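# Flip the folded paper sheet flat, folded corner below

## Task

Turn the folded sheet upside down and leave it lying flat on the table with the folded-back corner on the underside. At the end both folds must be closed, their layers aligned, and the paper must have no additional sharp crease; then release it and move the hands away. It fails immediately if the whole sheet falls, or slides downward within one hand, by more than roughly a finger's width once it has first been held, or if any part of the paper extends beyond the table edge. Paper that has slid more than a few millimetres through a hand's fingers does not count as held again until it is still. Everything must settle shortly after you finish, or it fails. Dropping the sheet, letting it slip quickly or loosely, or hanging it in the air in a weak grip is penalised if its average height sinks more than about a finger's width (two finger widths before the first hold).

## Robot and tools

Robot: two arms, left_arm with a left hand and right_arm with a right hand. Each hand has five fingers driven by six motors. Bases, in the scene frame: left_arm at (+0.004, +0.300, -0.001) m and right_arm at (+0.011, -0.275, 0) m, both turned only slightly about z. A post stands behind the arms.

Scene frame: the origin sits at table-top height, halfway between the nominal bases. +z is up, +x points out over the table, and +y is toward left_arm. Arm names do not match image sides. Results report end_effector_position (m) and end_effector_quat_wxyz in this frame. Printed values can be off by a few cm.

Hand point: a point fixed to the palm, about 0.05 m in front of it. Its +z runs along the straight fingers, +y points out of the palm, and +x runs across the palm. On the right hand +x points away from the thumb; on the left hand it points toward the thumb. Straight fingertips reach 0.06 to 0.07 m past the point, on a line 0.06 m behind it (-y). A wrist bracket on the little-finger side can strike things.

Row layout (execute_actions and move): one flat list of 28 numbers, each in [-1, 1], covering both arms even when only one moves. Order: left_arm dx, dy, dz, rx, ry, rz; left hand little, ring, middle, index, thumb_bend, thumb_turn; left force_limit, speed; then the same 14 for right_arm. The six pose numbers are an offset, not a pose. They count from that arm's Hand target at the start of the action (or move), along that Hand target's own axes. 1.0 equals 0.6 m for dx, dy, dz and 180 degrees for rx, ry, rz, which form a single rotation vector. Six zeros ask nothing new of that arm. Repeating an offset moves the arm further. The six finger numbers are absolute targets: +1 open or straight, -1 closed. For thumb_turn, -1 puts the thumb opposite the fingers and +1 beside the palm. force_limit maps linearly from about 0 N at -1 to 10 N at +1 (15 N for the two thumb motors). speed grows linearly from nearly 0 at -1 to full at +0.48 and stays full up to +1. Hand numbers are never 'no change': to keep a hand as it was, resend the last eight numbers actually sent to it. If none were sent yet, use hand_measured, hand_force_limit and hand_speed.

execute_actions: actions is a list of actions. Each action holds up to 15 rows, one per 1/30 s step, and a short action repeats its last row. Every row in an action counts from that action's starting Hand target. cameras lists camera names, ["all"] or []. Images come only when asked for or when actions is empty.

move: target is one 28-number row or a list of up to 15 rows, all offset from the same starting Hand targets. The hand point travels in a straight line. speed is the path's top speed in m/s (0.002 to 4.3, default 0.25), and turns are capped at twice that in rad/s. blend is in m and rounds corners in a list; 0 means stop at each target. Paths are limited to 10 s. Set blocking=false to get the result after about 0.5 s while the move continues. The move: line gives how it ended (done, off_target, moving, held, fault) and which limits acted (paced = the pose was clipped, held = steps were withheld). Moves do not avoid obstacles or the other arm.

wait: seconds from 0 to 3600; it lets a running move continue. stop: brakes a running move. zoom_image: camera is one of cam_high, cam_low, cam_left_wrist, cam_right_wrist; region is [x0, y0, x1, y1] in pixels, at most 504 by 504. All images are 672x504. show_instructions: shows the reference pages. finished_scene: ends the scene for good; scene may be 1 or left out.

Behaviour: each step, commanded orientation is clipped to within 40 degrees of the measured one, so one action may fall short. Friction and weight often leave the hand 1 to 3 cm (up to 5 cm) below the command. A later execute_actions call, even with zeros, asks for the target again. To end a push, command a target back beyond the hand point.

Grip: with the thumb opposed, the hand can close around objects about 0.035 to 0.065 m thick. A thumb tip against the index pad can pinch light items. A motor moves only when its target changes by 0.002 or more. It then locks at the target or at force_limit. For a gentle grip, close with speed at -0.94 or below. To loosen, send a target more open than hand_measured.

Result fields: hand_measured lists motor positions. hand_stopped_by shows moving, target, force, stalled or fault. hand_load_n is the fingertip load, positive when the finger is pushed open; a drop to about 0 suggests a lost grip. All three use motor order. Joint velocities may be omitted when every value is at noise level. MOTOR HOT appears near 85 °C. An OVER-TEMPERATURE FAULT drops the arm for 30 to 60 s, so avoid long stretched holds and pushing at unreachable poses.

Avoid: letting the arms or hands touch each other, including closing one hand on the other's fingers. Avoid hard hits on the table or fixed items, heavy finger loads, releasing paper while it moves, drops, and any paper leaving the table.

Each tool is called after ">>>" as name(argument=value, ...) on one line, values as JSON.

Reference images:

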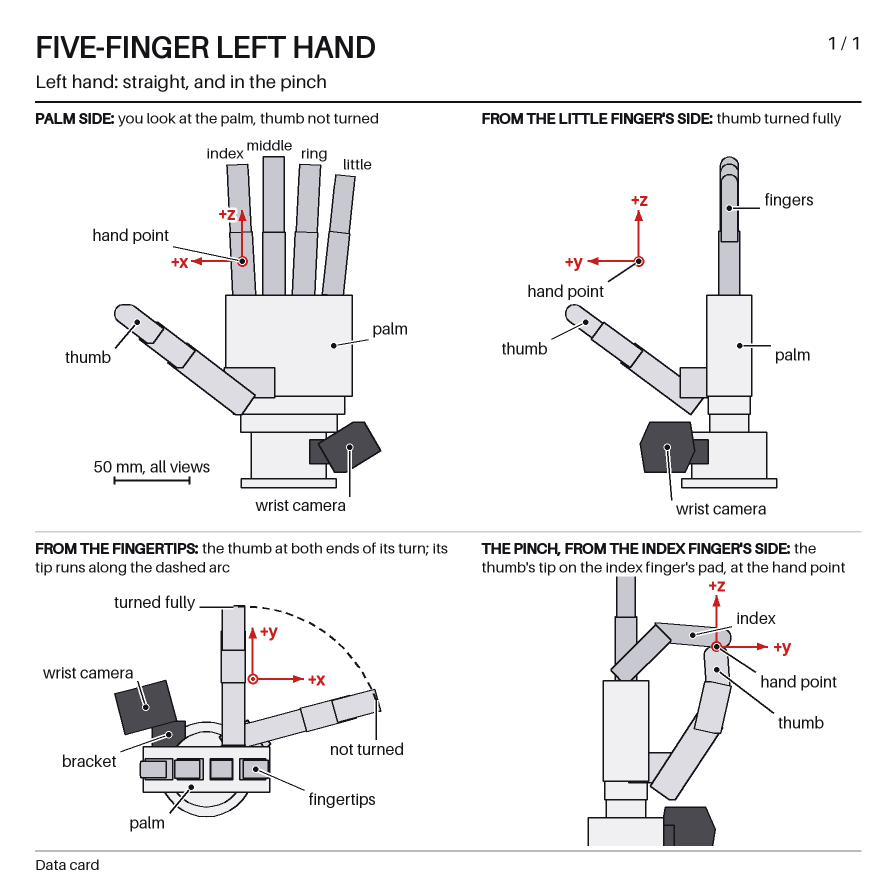

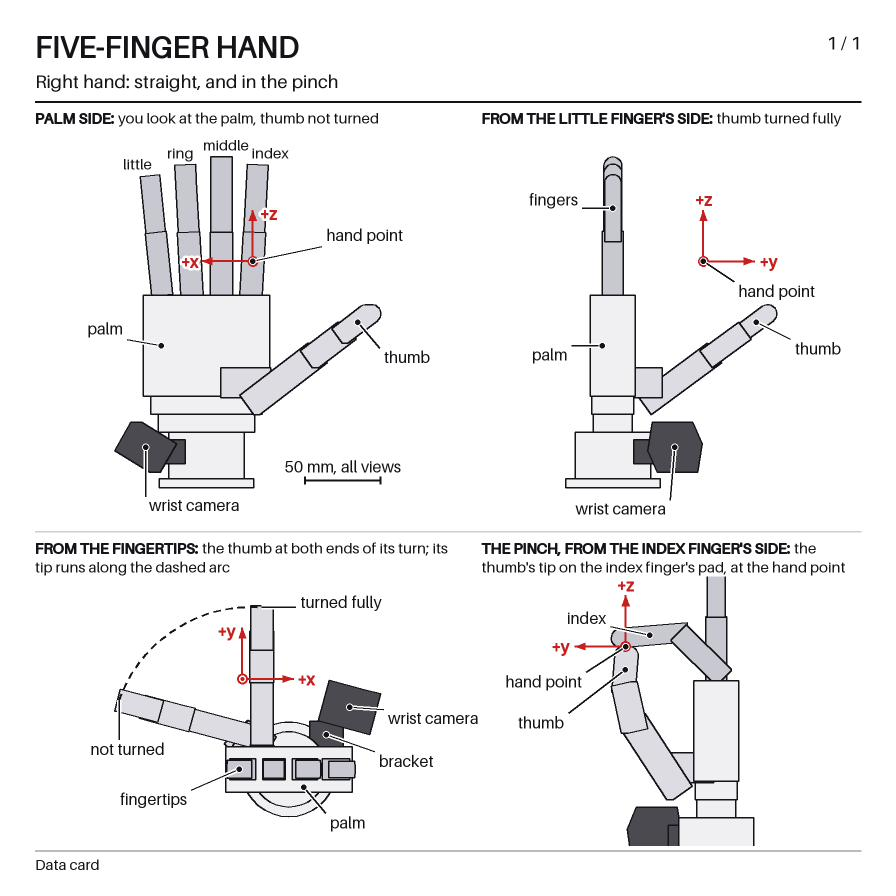

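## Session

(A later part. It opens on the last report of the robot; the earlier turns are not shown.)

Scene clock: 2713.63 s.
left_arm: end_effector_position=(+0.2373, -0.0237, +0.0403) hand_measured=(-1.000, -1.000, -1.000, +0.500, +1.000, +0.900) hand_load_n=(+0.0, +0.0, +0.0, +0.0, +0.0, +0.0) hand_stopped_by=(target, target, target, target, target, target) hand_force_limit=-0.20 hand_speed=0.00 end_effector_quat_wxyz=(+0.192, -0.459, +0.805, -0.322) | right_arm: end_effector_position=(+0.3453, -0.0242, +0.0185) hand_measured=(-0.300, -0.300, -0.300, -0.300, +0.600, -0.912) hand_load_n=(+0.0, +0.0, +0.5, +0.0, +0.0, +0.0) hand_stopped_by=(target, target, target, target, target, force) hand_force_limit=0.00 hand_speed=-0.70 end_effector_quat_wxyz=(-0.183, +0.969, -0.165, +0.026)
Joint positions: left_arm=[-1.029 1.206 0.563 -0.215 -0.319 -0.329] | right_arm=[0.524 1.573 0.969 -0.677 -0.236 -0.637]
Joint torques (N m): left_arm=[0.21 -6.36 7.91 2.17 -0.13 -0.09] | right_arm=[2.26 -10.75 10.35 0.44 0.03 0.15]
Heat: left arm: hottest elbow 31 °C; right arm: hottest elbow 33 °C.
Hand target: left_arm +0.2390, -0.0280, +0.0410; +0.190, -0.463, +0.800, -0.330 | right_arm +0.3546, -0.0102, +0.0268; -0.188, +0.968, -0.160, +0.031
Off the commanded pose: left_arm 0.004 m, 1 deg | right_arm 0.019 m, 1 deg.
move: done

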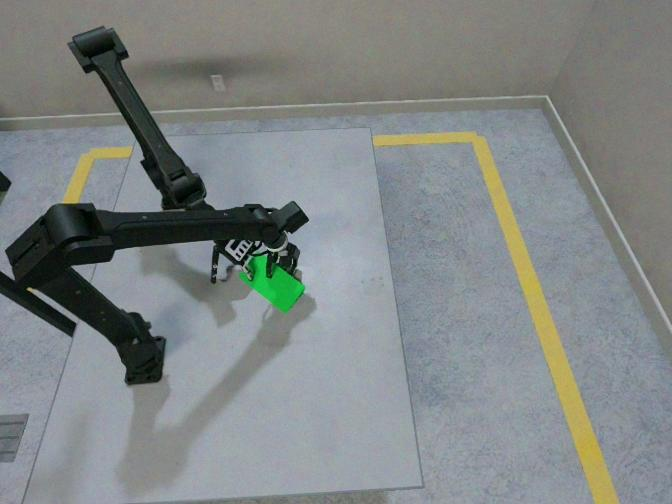

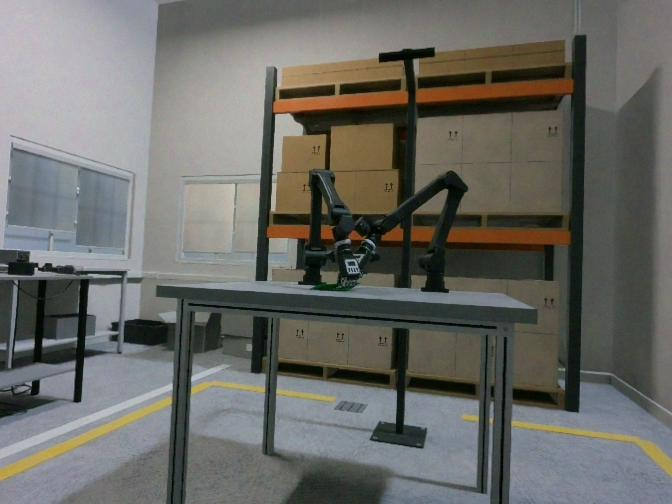

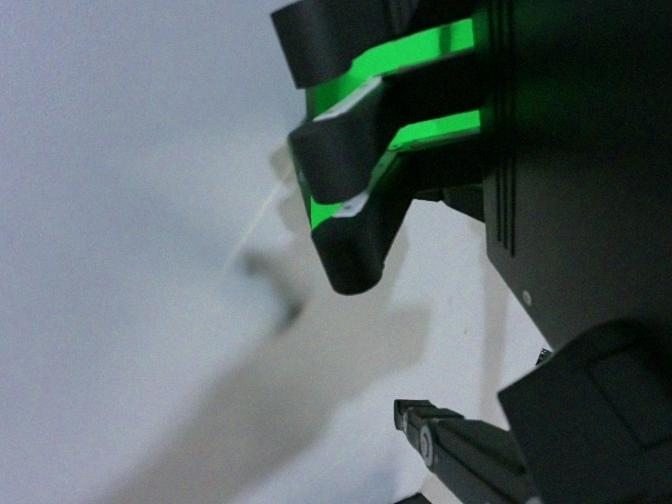

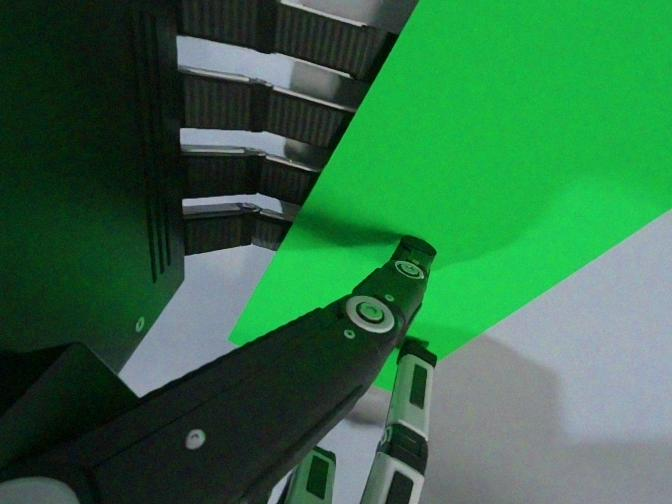

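>>> move(target=[0,0.0094,0.0094,0,0,0,-1,-1,-1,0.5,1.0,0.9,-0.2,0.0,0,0,0,0,0,0,-0.3,-0.3,-0.3,-0.3,0.6,-0.948,0.0,-0.7], speed=0.03, cameras=["all"])

>>> zoom_image(camera="cam_low", region=[308, 270, 358, 298])

>>> zoom_image(camera="cam_high", region=[210, 225, 330, 325])

Scene clock: 2719.23 s.
left_arm: end_effector_position=(+0.2378, -0.0244, +0.0334) hand_measured=(-1.000, -1.000, -1.000, +0.500, +1.000, +0.900) hand_load_n=(+0.0, +0.0, +0.0, +0.0, +0.0, +0.0) hand_stopped_by=(target, target, target, target, target, target) hand_force_limit=-0.20 hand_speed=0.00 end_effector_quat_wxyz=(+0.192, -0.459, +0.804, -0.324) | right_arm: end_effector_position=(+0.3453, -0.0242, +0.0185) hand_measured=(-0.300, -0.300, -0.300, -0.300, +0.600, -0.912) hand_load_n=(+0.0, +0.0, +0.0, +0.0, +0.0, +0.0) hand_stopped_by=(target, target, target, target, target, force) hand_force_limit=0.00 hand_speed=-0.70 end_effector_quat_wxyz=(-0.183, +0.969, -0.165, +0.026)
Joint positions: left_arm=[-1.029 1.224 0.552 -0.183 -0.319 -0.329] | right_arm=[0.524 1.573 0.969 -0.677 -0.236 -0.637]
Joint torques (N m): left_arm=[0.26 -6.3 7.66 2.11 -0.13 -0.1] | right_arm=[2.61 -10.58 10.29 0.55 0 0.12]
Heat: left arm: hottest elbow 31 °C; right arm: hottest elbow 33 °C.
Hand target: left_arm +0.2389, -0.0279, +0.0328; +0.190, -0.463, +0.801, -0.330 | right_arm +0.3546, -0.0102, +0.0268; -0.188, +0.968, -0.160, +0.031
Off the commanded pose: left_arm 0.004 m, 1 deg | right_arm 0.019 m, 1 deg.
move: done

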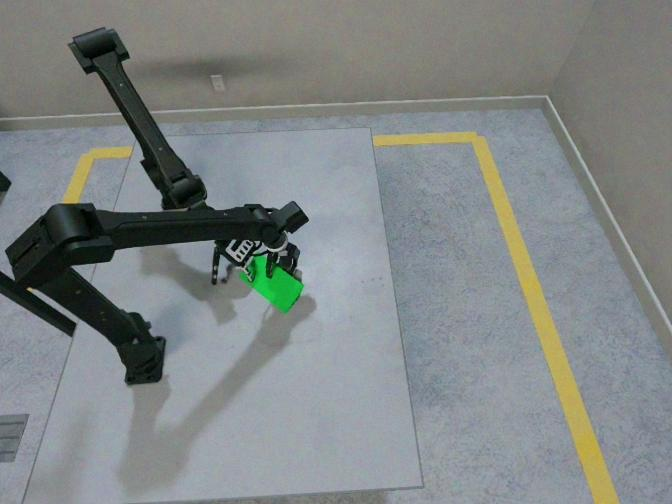

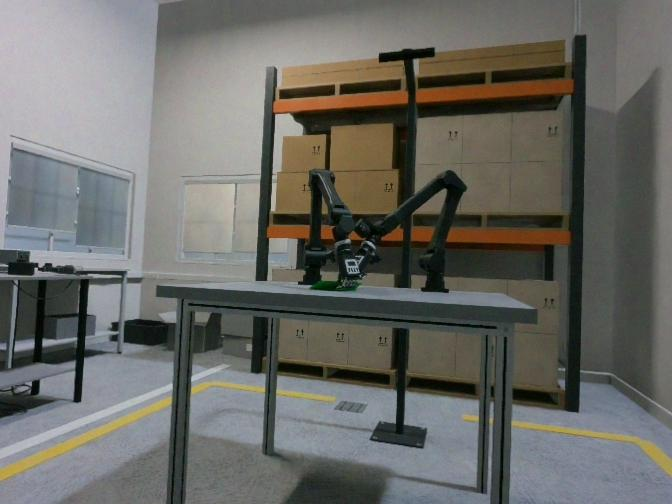

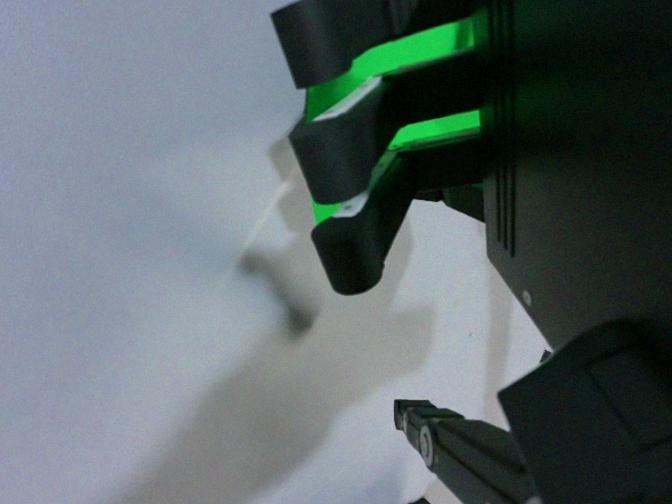

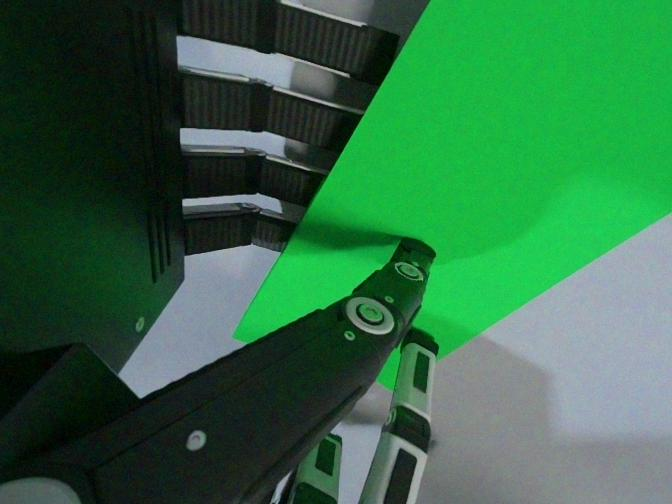

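Scaled by 10.080.

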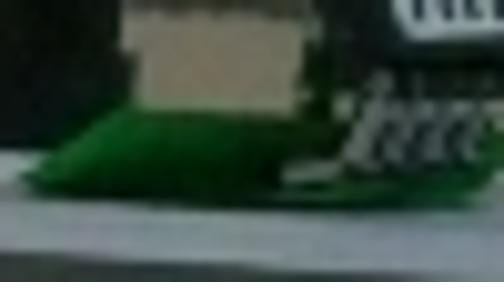

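Scaled by 4.200.

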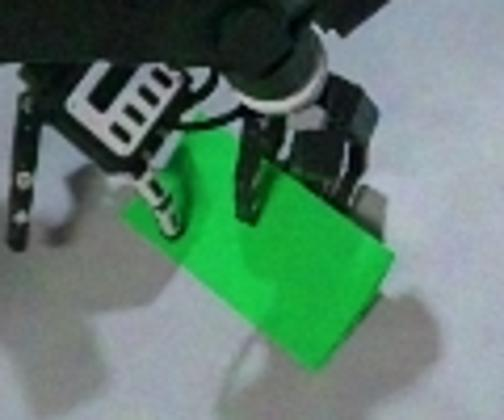

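>>> move(target=[0,0.0083,0.0083,0,0,0,-1,-1,-1,0.5,1.0,0.9,-0.2,0.0,0,0,0,0,0,0,-0.3,-0.3,-0.3,-0.3,1.0,-0.948,0.0,-0.7], speed=0.03, cameras=["all"])

>>> zoom_image(camera="cam_low", region=[308, 270, 358, 298])

>>> zoom_image(camera="cam_high", region=[210, 225, 330, 325])

Scene clock: 2733.33 s.
left_arm: end_effector_position=(+0.2399, -0.0276, +0.0322) hand_measured=(-1.000, -1.000, -1.000, +0.500, +1.000, +0.900) hand_load_n=(+0.0, +0.0, +0.0, -0.5, +0.0, +0.0) hand_stopped_by=(target, target, target, target, target, target) hand_force_limit=-0.20 hand_speed=0.00 end_effector_quat_wxyz=(+0.193, -0.459, +0.801, -0.331) | right_arm: end_effector_position=(+0.3453, -0.0242, +0.0185) hand_measured=(-0.300, -0.300, -0.300, -0.300, +1.000, -0.912) hand_load_n=(+0.0, +0.0, +0.0, +0.0, +0.0, +0.0) hand_stopped_by=(target, target, target, target, target, force) hand_force_limit=0.00 hand_speed=-0.70 end_effector_quat_wxyz=(-0.183, +0.969, -0.165, +0.026)
Joint positions: left_arm=[-1.029 1.232 0.547 -0.153 -0.319 -0.329] | right_arm=[0.524 1.573 0.969 -0.677 -0.236 -0.637]
Joint torques (N m): left_arm=[0.21 -5.66 7.16 2 -0.14 -0.1] | right_arm=[2.2 -10.75 9.98 0.42 0.04 0.12]
Heat: left arm: hottest elbow 30 °C; right arm: hottest elbow 33 °C.
Hand target: left_arm +0.2388, -0.0278, +0.0258; +0.190, -0.463, +0.801, -0.330 | right_arm +0.3546, -0.0102, +0.0268; -0.188, +0.968, -0.160, +0.031
Off the commanded pose: left_arm 0.006 m, 1 deg | right_arm 0.019 m, 1 deg.
move: done

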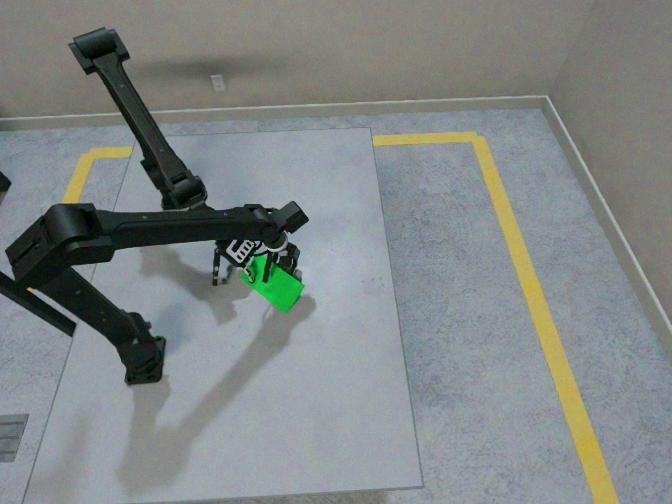

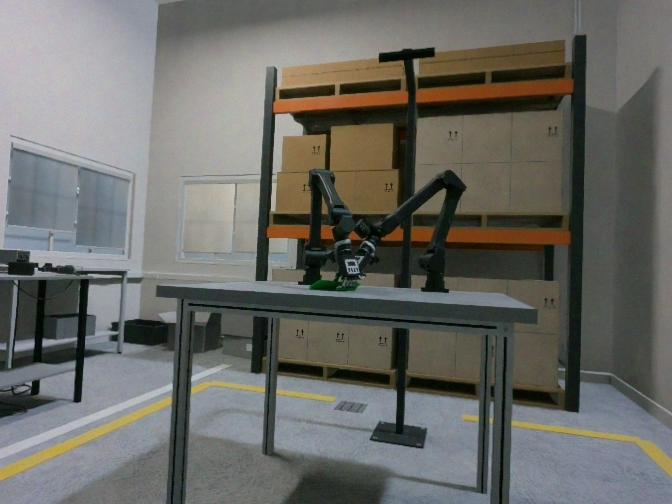

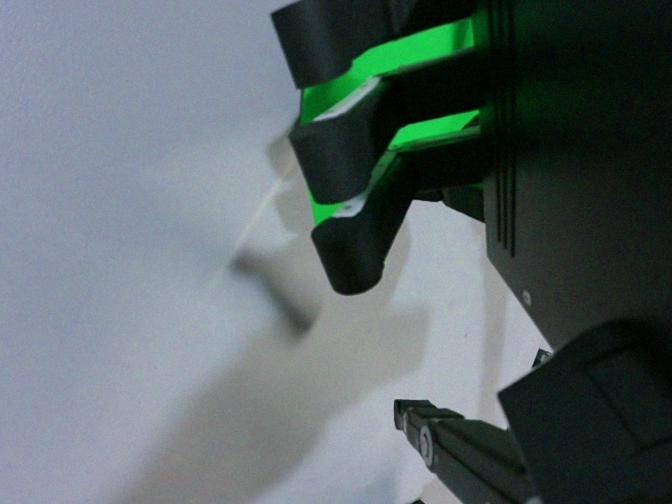

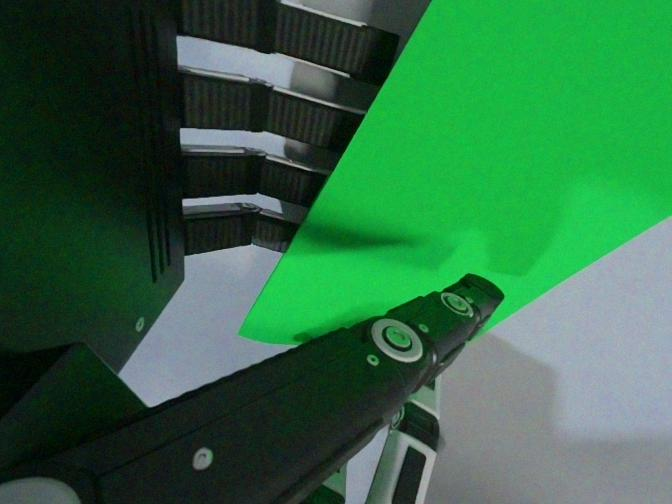

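Scaled by 10.080.

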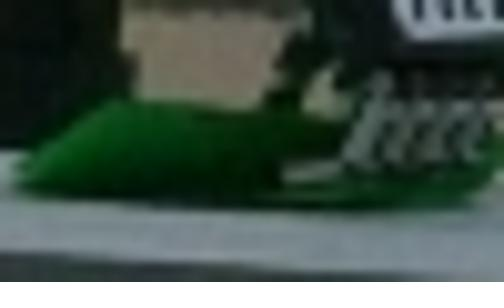

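Scaled by 4.200.

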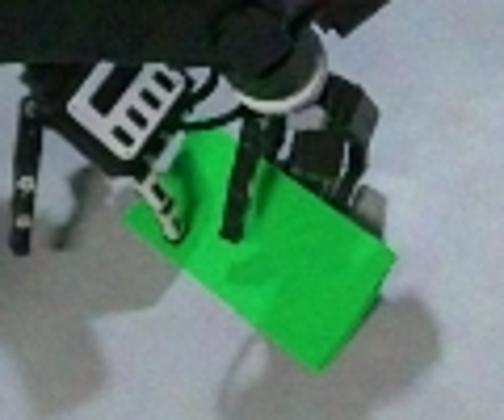

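>>> move(target=[0,0.0071,0.0071,0,0,0,-1,-1,-1,0.5,1.0,0.9,-0.2,0.0,0,0,0,0,0,0,-0.3,-0.3,-0.3,-0.3,1.0,-0.948,0.0,-0.7], speed=0.03, cameras=["cam_high", "cam_right_wrist", "cam_low"])

>>> zoom_image(camera="cam_low", region=[308, 270, 358, 298])

>>> zoom_image(camera="cam_high", region=[210, 225, 330, 325])

Scene clock: 2746.47 s.
left_arm: end_effector_position=(+0.2420, -0.0305, +0.0314) hand_measured=(-1.000, -1.000, -1.000, +0.500, +1.000, +0.900) hand_load_n=(+0.0, +0.0, +0.0, -1.0, +0.0, +0.0) hand_stopped_by=(target, target, target, target, target, target) hand_force_limit=-0.20 hand_speed=0.00 end_effector_quat_wxyz=(+0.193, -0.459, +0.798, -0.338) | right_arm: end_effector_position=(+0.3453, -0.0242, +0.0185) hand_measured=(-0.300, -0.300, -0.300, -0.300, +1.000, -0.912) hand_load_n=(+0.0, +0.0, +0.0, +0.0, -0.5, +0.0) hand_stopped_by=(target, target, target, target, target, force) hand_force_limit=0.00 hand_speed=-0.70 end_effector_quat_wxyz=(-0.183, +0.969, -0.165, +0.026)
Joint positions: left_arm=[-1.029 1.24 0.543 -0.127 -0.319 -0.329] | right_arm=[0.524 1.573 0.969 -0.677 -0.236 -0.637]
Joint torques (N m): left_arm=[0.32 -5.19 6.76 1.88 -0.12 -0.1] | right_arm=[2.2 -10.52 10.11 0.51 0.03 0.14]
Heat: left arm: hottest elbow 30 °C; right arm: hottest elbow 33 °C.
Hand target: left_arm +0.2389, -0.0280, +0.0199; +0.190, -0.463, +0.800, -0.330 | right_arm +0.3546, -0.0102, +0.0268; -0.188, +0.968, -0.160, +0.031
Off the commanded pose: left_arm 0.012 m, 1 deg | right_arm 0.019 m, 1 deg.
move: off_target (left_arm)
Images, in order (width x height): cam_high 672x504, cam_low 672x504, cam_right_wrist 672x504.

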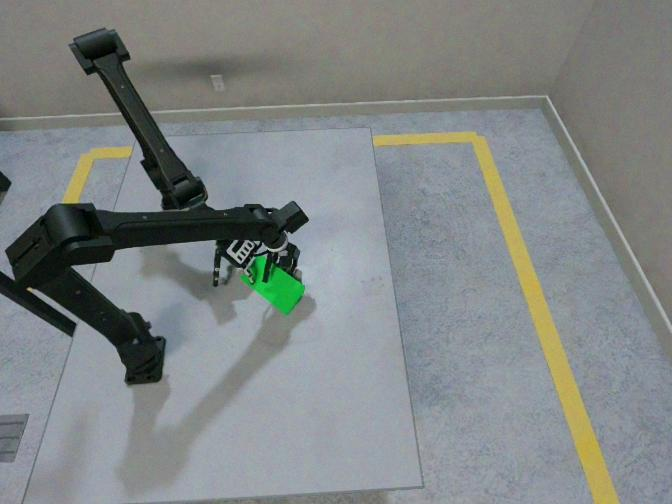

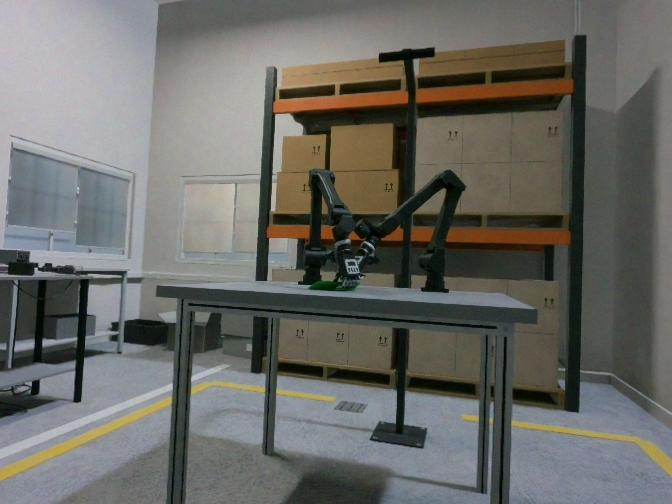

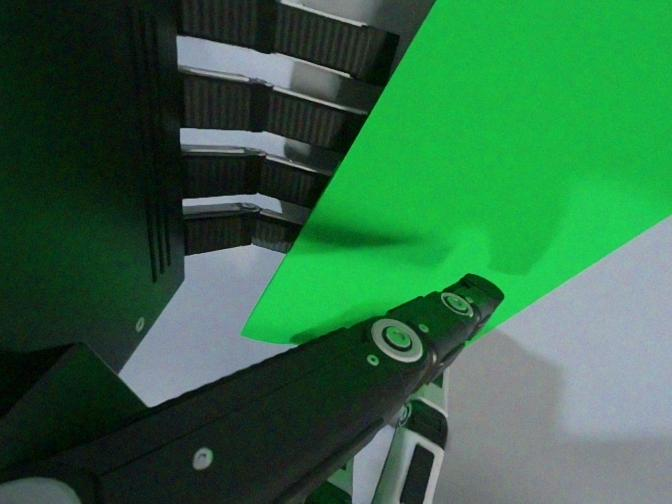

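Scaled by 10.080.

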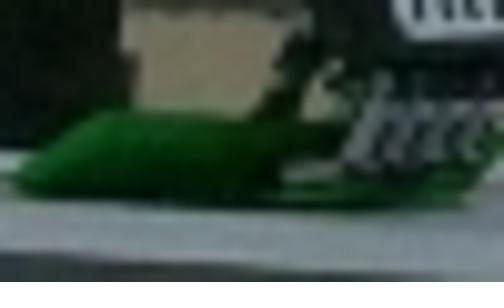

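Scaled by 4.200.

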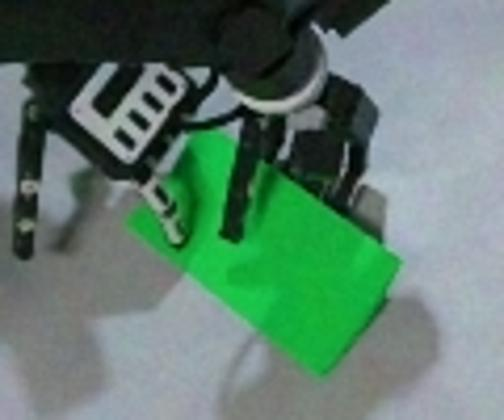

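>>> move(target=[0,0,0,0,0,0,-1,-1,-1,0.5,1.0,0.9,-0.2,0.0,0.018,-0.0161,0.0065,0,0,0,-0.3,-0.3,-0.3,-0.3,1.0,-0.948,0.0,-0.7], speed=0.03, cameras=["cam_high", "cam_right_wrist", "cam_low", "cam_left_wrist"])

>>> zoom_image(camera="cam_low", region=[308, 270, 358, 298])

>>> zoom_image(camera="cam_high", region=[210, 225, 330, 325])

Scene clock: 2752.73 s.
left_arm: end_effector_position=(+0.2420, -0.0305, +0.0314) hand_measured=(-1.000, -1.000, -1.000, +0.500, +1.000, +0.900) hand_load_n=(+0.0, +0.0, +0.0, -1.5, +0.0, +0.0) hand_stopped_by=(target, target, target, target, target, target) hand_force_limit=-0.20 hand_speed=0.00 end_effector_quat_wxyz=(+0.193, -0.459, +0.798, -0.338) | right_arm: end_effector_position=(+0.3572, -0.0167, +0.0181) hand_measured=(-0.300, -0.300, -0.300, -0.300, +1.000, -0.912) hand_load_n=(+0.0, +0.5, +0.0, +0.0, +0.0, +0.0) hand_stopped_by=(target, target, target, target, target, force) hand_force_limit=0.00 hand_speed=-0.70 end_effector_quat_wxyz=(-0.182, +0.969, -0.165, +0.025)
Joint positions: left_arm=[-1.029 1.24 0.543 -0.127 -0.319 -0.329] | right_arm=[0.524 1.608 1.011 -0.687 -0.236 -0.637]
Joint torques (N m): left_arm=[0.26 -5.25 6.74 1.91 -0.12 -0.1] | right_arm=[1.9 -10.99 10.19 0.43 -0.03 0.09]
Heat: left arm: hottest elbow 29 °C; right arm: hottest elbow 33 °C.
Hand target: left_arm +0.2389, -0.0280, +0.0199; +0.190, -0.463, +0.800, -0.330 | right_arm +0.3682, -0.0038, +0.0270; -0.188, +0.968, -0.160, +0.031
Off the commanded pose: left_arm 0.012 m, 1 deg | right_arm 0.019 m, 1 deg.
move: off_target (right_arm)

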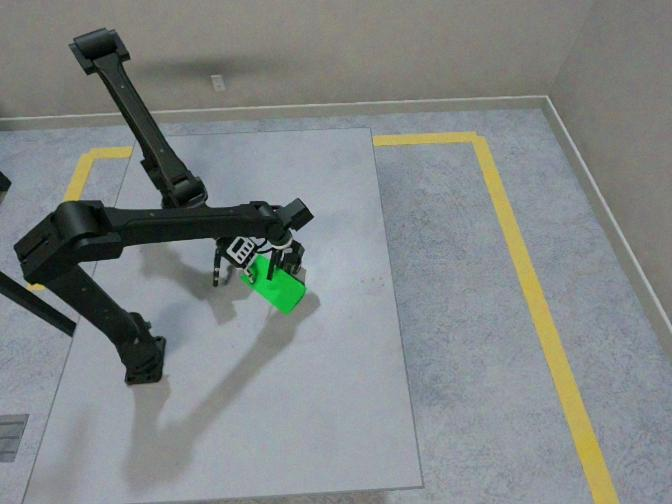

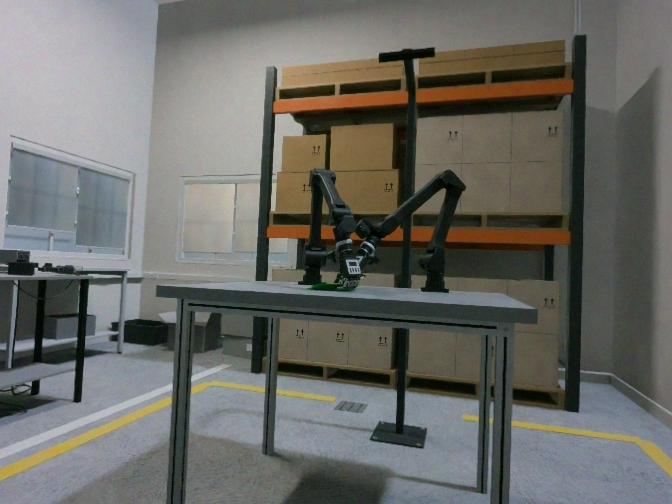

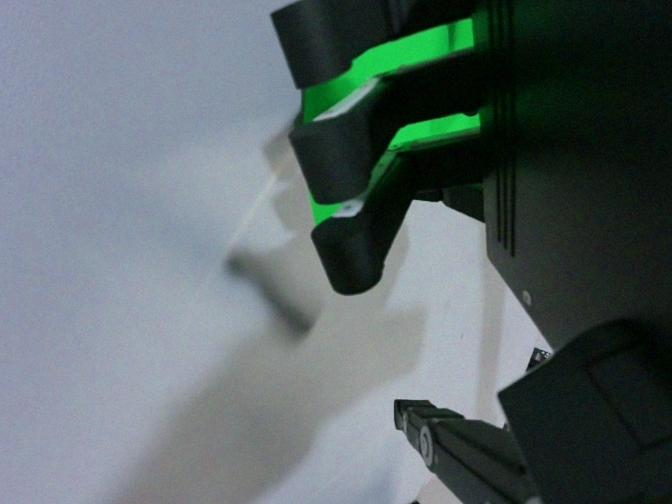

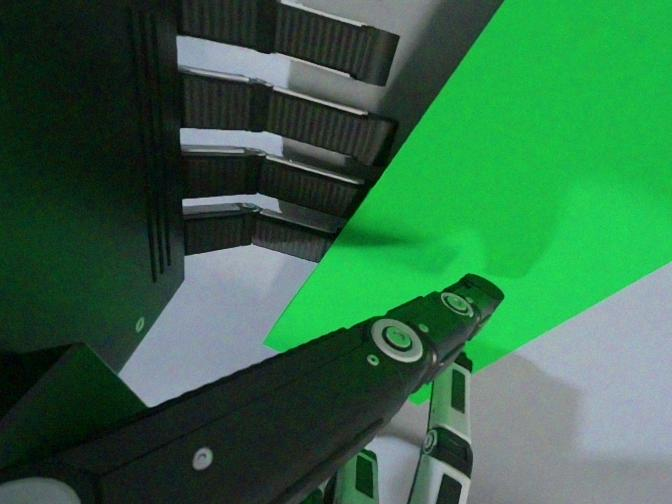

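Scaled by 10.080.

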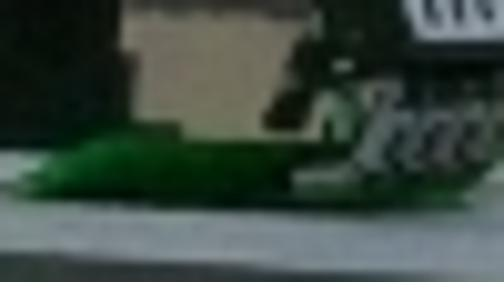

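Scaled by 4.200.

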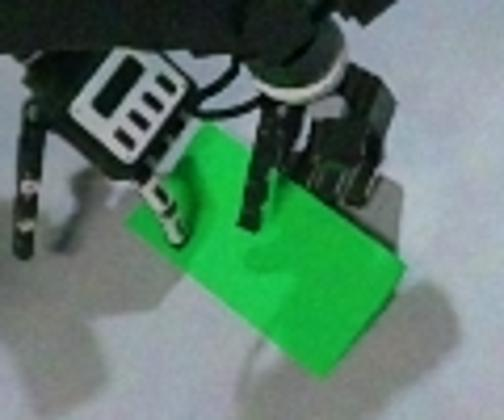

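>>> move(target=[0,0,0,0,0,0,-1,-1,-1,0.5,1.0,0.9,-0.2,0.0,0.018,-0.0161,0.0065,0,0,0,-0.3,-0.3,-0.3,-0.3,1.0,-0.948,0.0,-0.7], speed=0.03, cameras=["cam_high", "cam_right_wrist", "cam_low", "cam_left_wrist"])

>>> zoom_image(camera="cam_low", region=[308, 270, 358, 298])

>>> zoom_image(camera="cam_high", region=[210, 225, 330, 325])

Scene clock: 2758.10 s.
left_arm: end_effector_position=(+0.2420, -0.0305, +0.0314) hand_measured=(-1.000, -1.000, -1.000, +0.500, +1.000, +0.900) hand_load_n=(+0.0, -0.5, +0.0, -1.0, +0.0, +0.0) hand_stopped_by=(target, target, target, target, target, target) hand_force_limit=-0.20 hand_speed=0.00 end_effector_quat_wxyz=(+0.193, -0.459, +0.798, -0.338) | right_arm: end_effector_position=(+0.3697, -0.0088, +0.0180) hand_measured=(-0.300, -0.300, -0.300, -0.300, +1.000, -0.912) hand_load_n=(+0.0, +0.0, +0.0, +0.5, +0.0, +0.0) hand_stopped_by=(target, target, target, target, target, force) hand_force_limit=0.00 hand_speed=-0.70 end_effector_quat_wxyz=(-0.181, +0.969, -0.165, +0.024)
Joint positions: left_arm=[-1.029 1.24 0.543 -0.127 -0.319 -0.329] | right_arm=[0.524 1.643 1.056 -0.698 -0.236 -0.637]
Joint torques (N m): left_arm=[0.26 -5.25 6.76 1.89 -0.12 -0.1] | right_arm=[1.26 -11.99 10.36 0.51 -0.05 0.05]
Heat: left arm: hottest elbow 29 °C; right arm: hottest elbow 34 °C.
Hand target: left_arm +0.2389, -0.0280, +0.0199; +0.190, -0.463, +0.800, -0.330 | right_arm +0.3817, +0.0026, +0.0269; -0.188, +0.968, -0.160, +0.031
Off the commanded pose: left_arm 0.012 m, 1 deg | right_arm 0.019 m, 1 deg.
move: off_target (right_arm)

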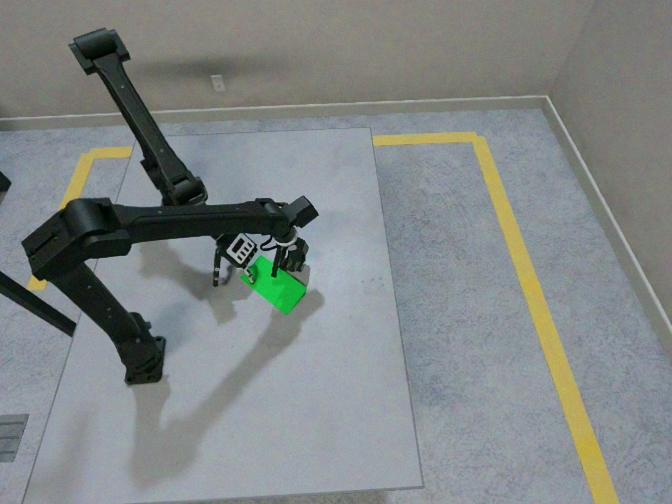

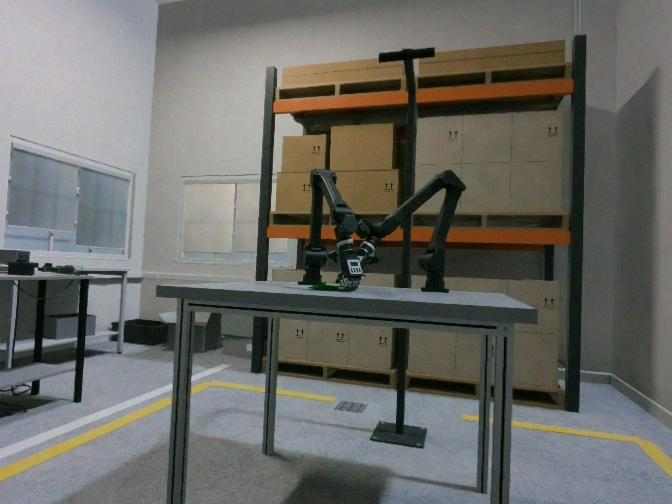

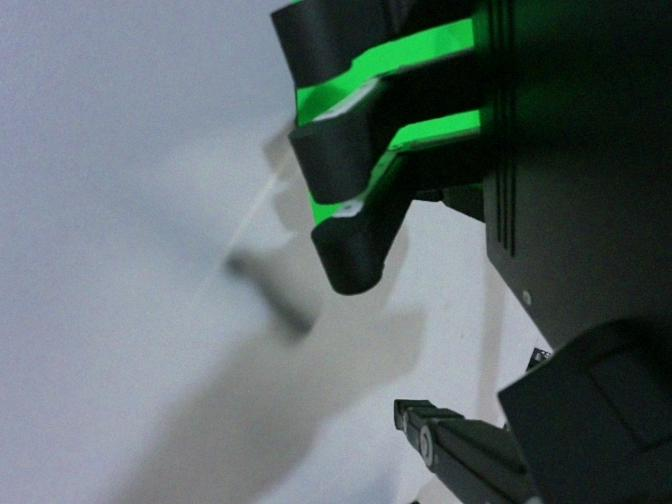

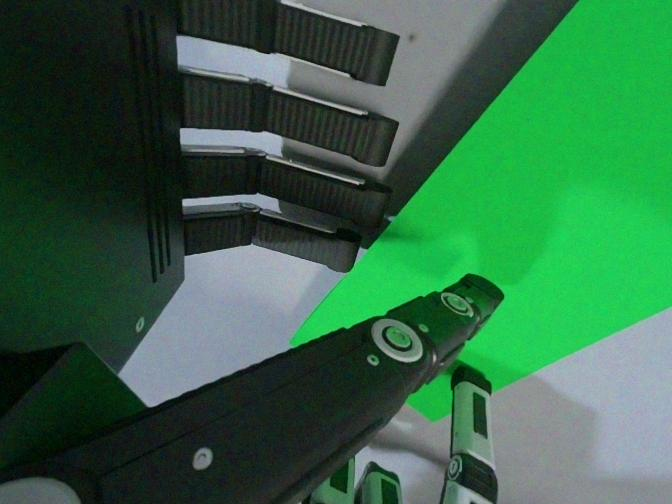

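Scaled by 10.080.

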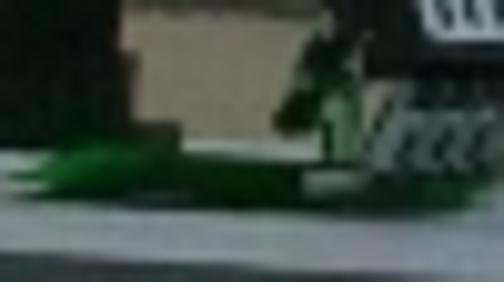

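Scaled by 4.200.

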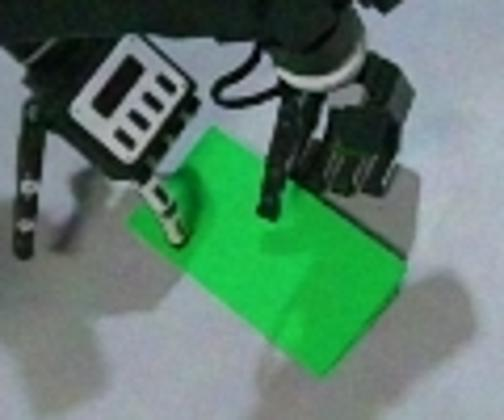

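>>> move(target=[0,0,0,0,0,0,-1,-1,-1,0.5,1.0,0.9,-0.2,0.0,0.0063,-0.0303,0.01225,0,0,0,-0.3,-0.3,-0.3,-0.3,1.0,-0.948,0.0,-0.7], speed=0.03, cameras=["cam_high", "cam_right_wrist", "cam_low", "cam_left_wrist"])

>>> zoom_image(camera="cam_low", region=[308, 270, 358, 298])

>>> zoom_image(camera="cam_high", region=[210, 225, 330, 325])

Scene clock: 2764.43 s.
left_arm: end_effector_position=(+0.2420, -0.0305, +0.0314) hand_measured=(-1.000, -1.000, -1.000, +0.500, +1.000, +0.900) hand_load_n=(+0.0, +0.0, +0.0, -1.0, +0.0, +0.0) hand_stopped_by=(target, target, target, target, target, target) hand_force_limit=-0.20 hand_speed=0.00 end_effector_quat_wxyz=(+0.193, -0.459, +0.798, -0.338) | right_arm: end_effector_position=(+0.3824, +0.0049, +0.0183) hand_measured=(-0.300, -0.300, -0.300, -0.300, +1.000, -0.912) hand_load_n=(+0.0, +0.0, +0.0, +0.0, +0.0, +0.0) hand_stopped_by=(target, target, target, target, target, force) hand_force_limit=0.00 hand_speed=-0.70 end_effector_quat_wxyz=(-0.182, +0.969, -0.164, +0.025)
Joint positions: left_arm=[-1.029 1.24 0.543 -0.127 -0.319 -0.329] | right_arm=[0.535 1.682 1.108 -0.706 -0.233 -0.628]
Joint torques (N m): left_arm=[0.26 -5.19 6.75 1.89 -0.12 -0.1] | right_arm=[2.55 -12.45 10.43 0.46 0 0.12]
Heat: left arm: hottest elbow 29 °C; right arm: hottest elbow 34 °C.
Hand target: left_arm +0.2389, -0.0280, +0.0199; +0.190, -0.463, +0.800, -0.330 | right_arm +0.3917, +0.0199, +0.0270; -0.188, +0.968, -0.160, +0.031
Off the commanded pose: left_arm 0.012 m, 1 deg | right_arm 0.020 m, 1 deg.
move: off_target (right_arm)

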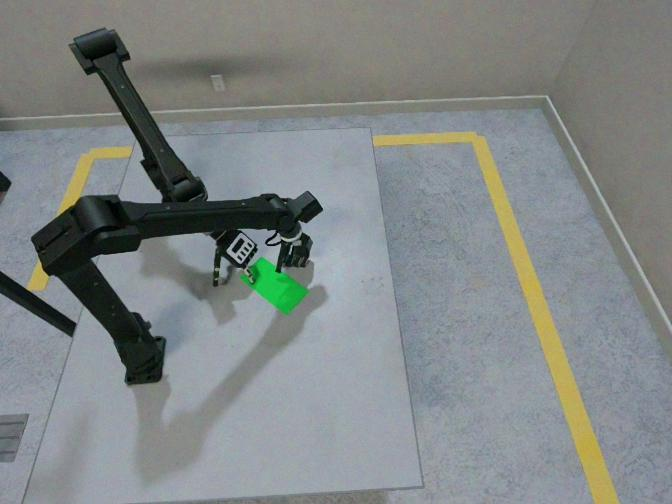

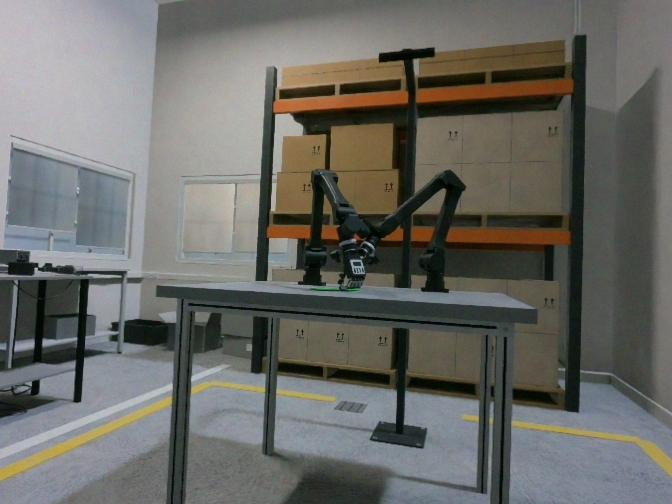

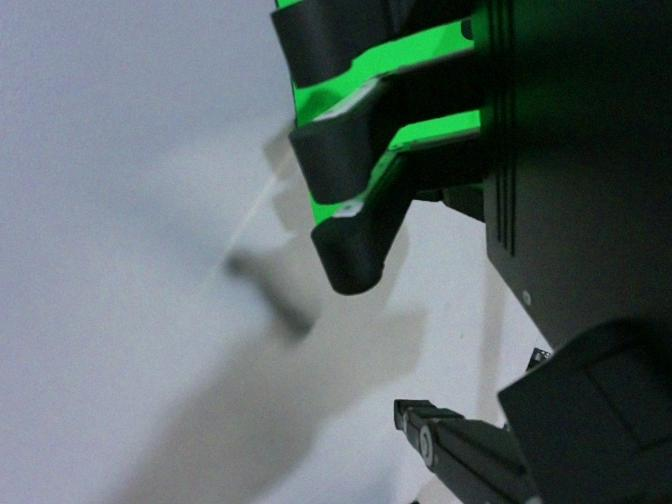

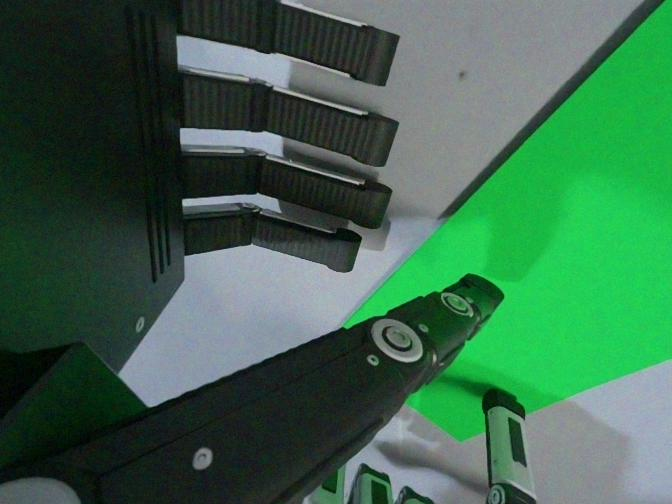

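Scaled by 10.080.

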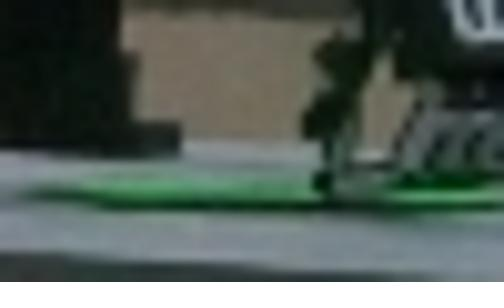

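Scaled by 4.200.

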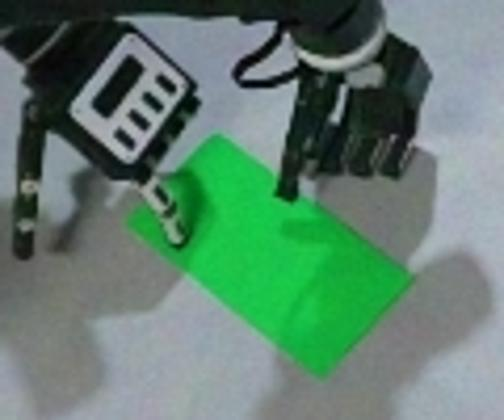

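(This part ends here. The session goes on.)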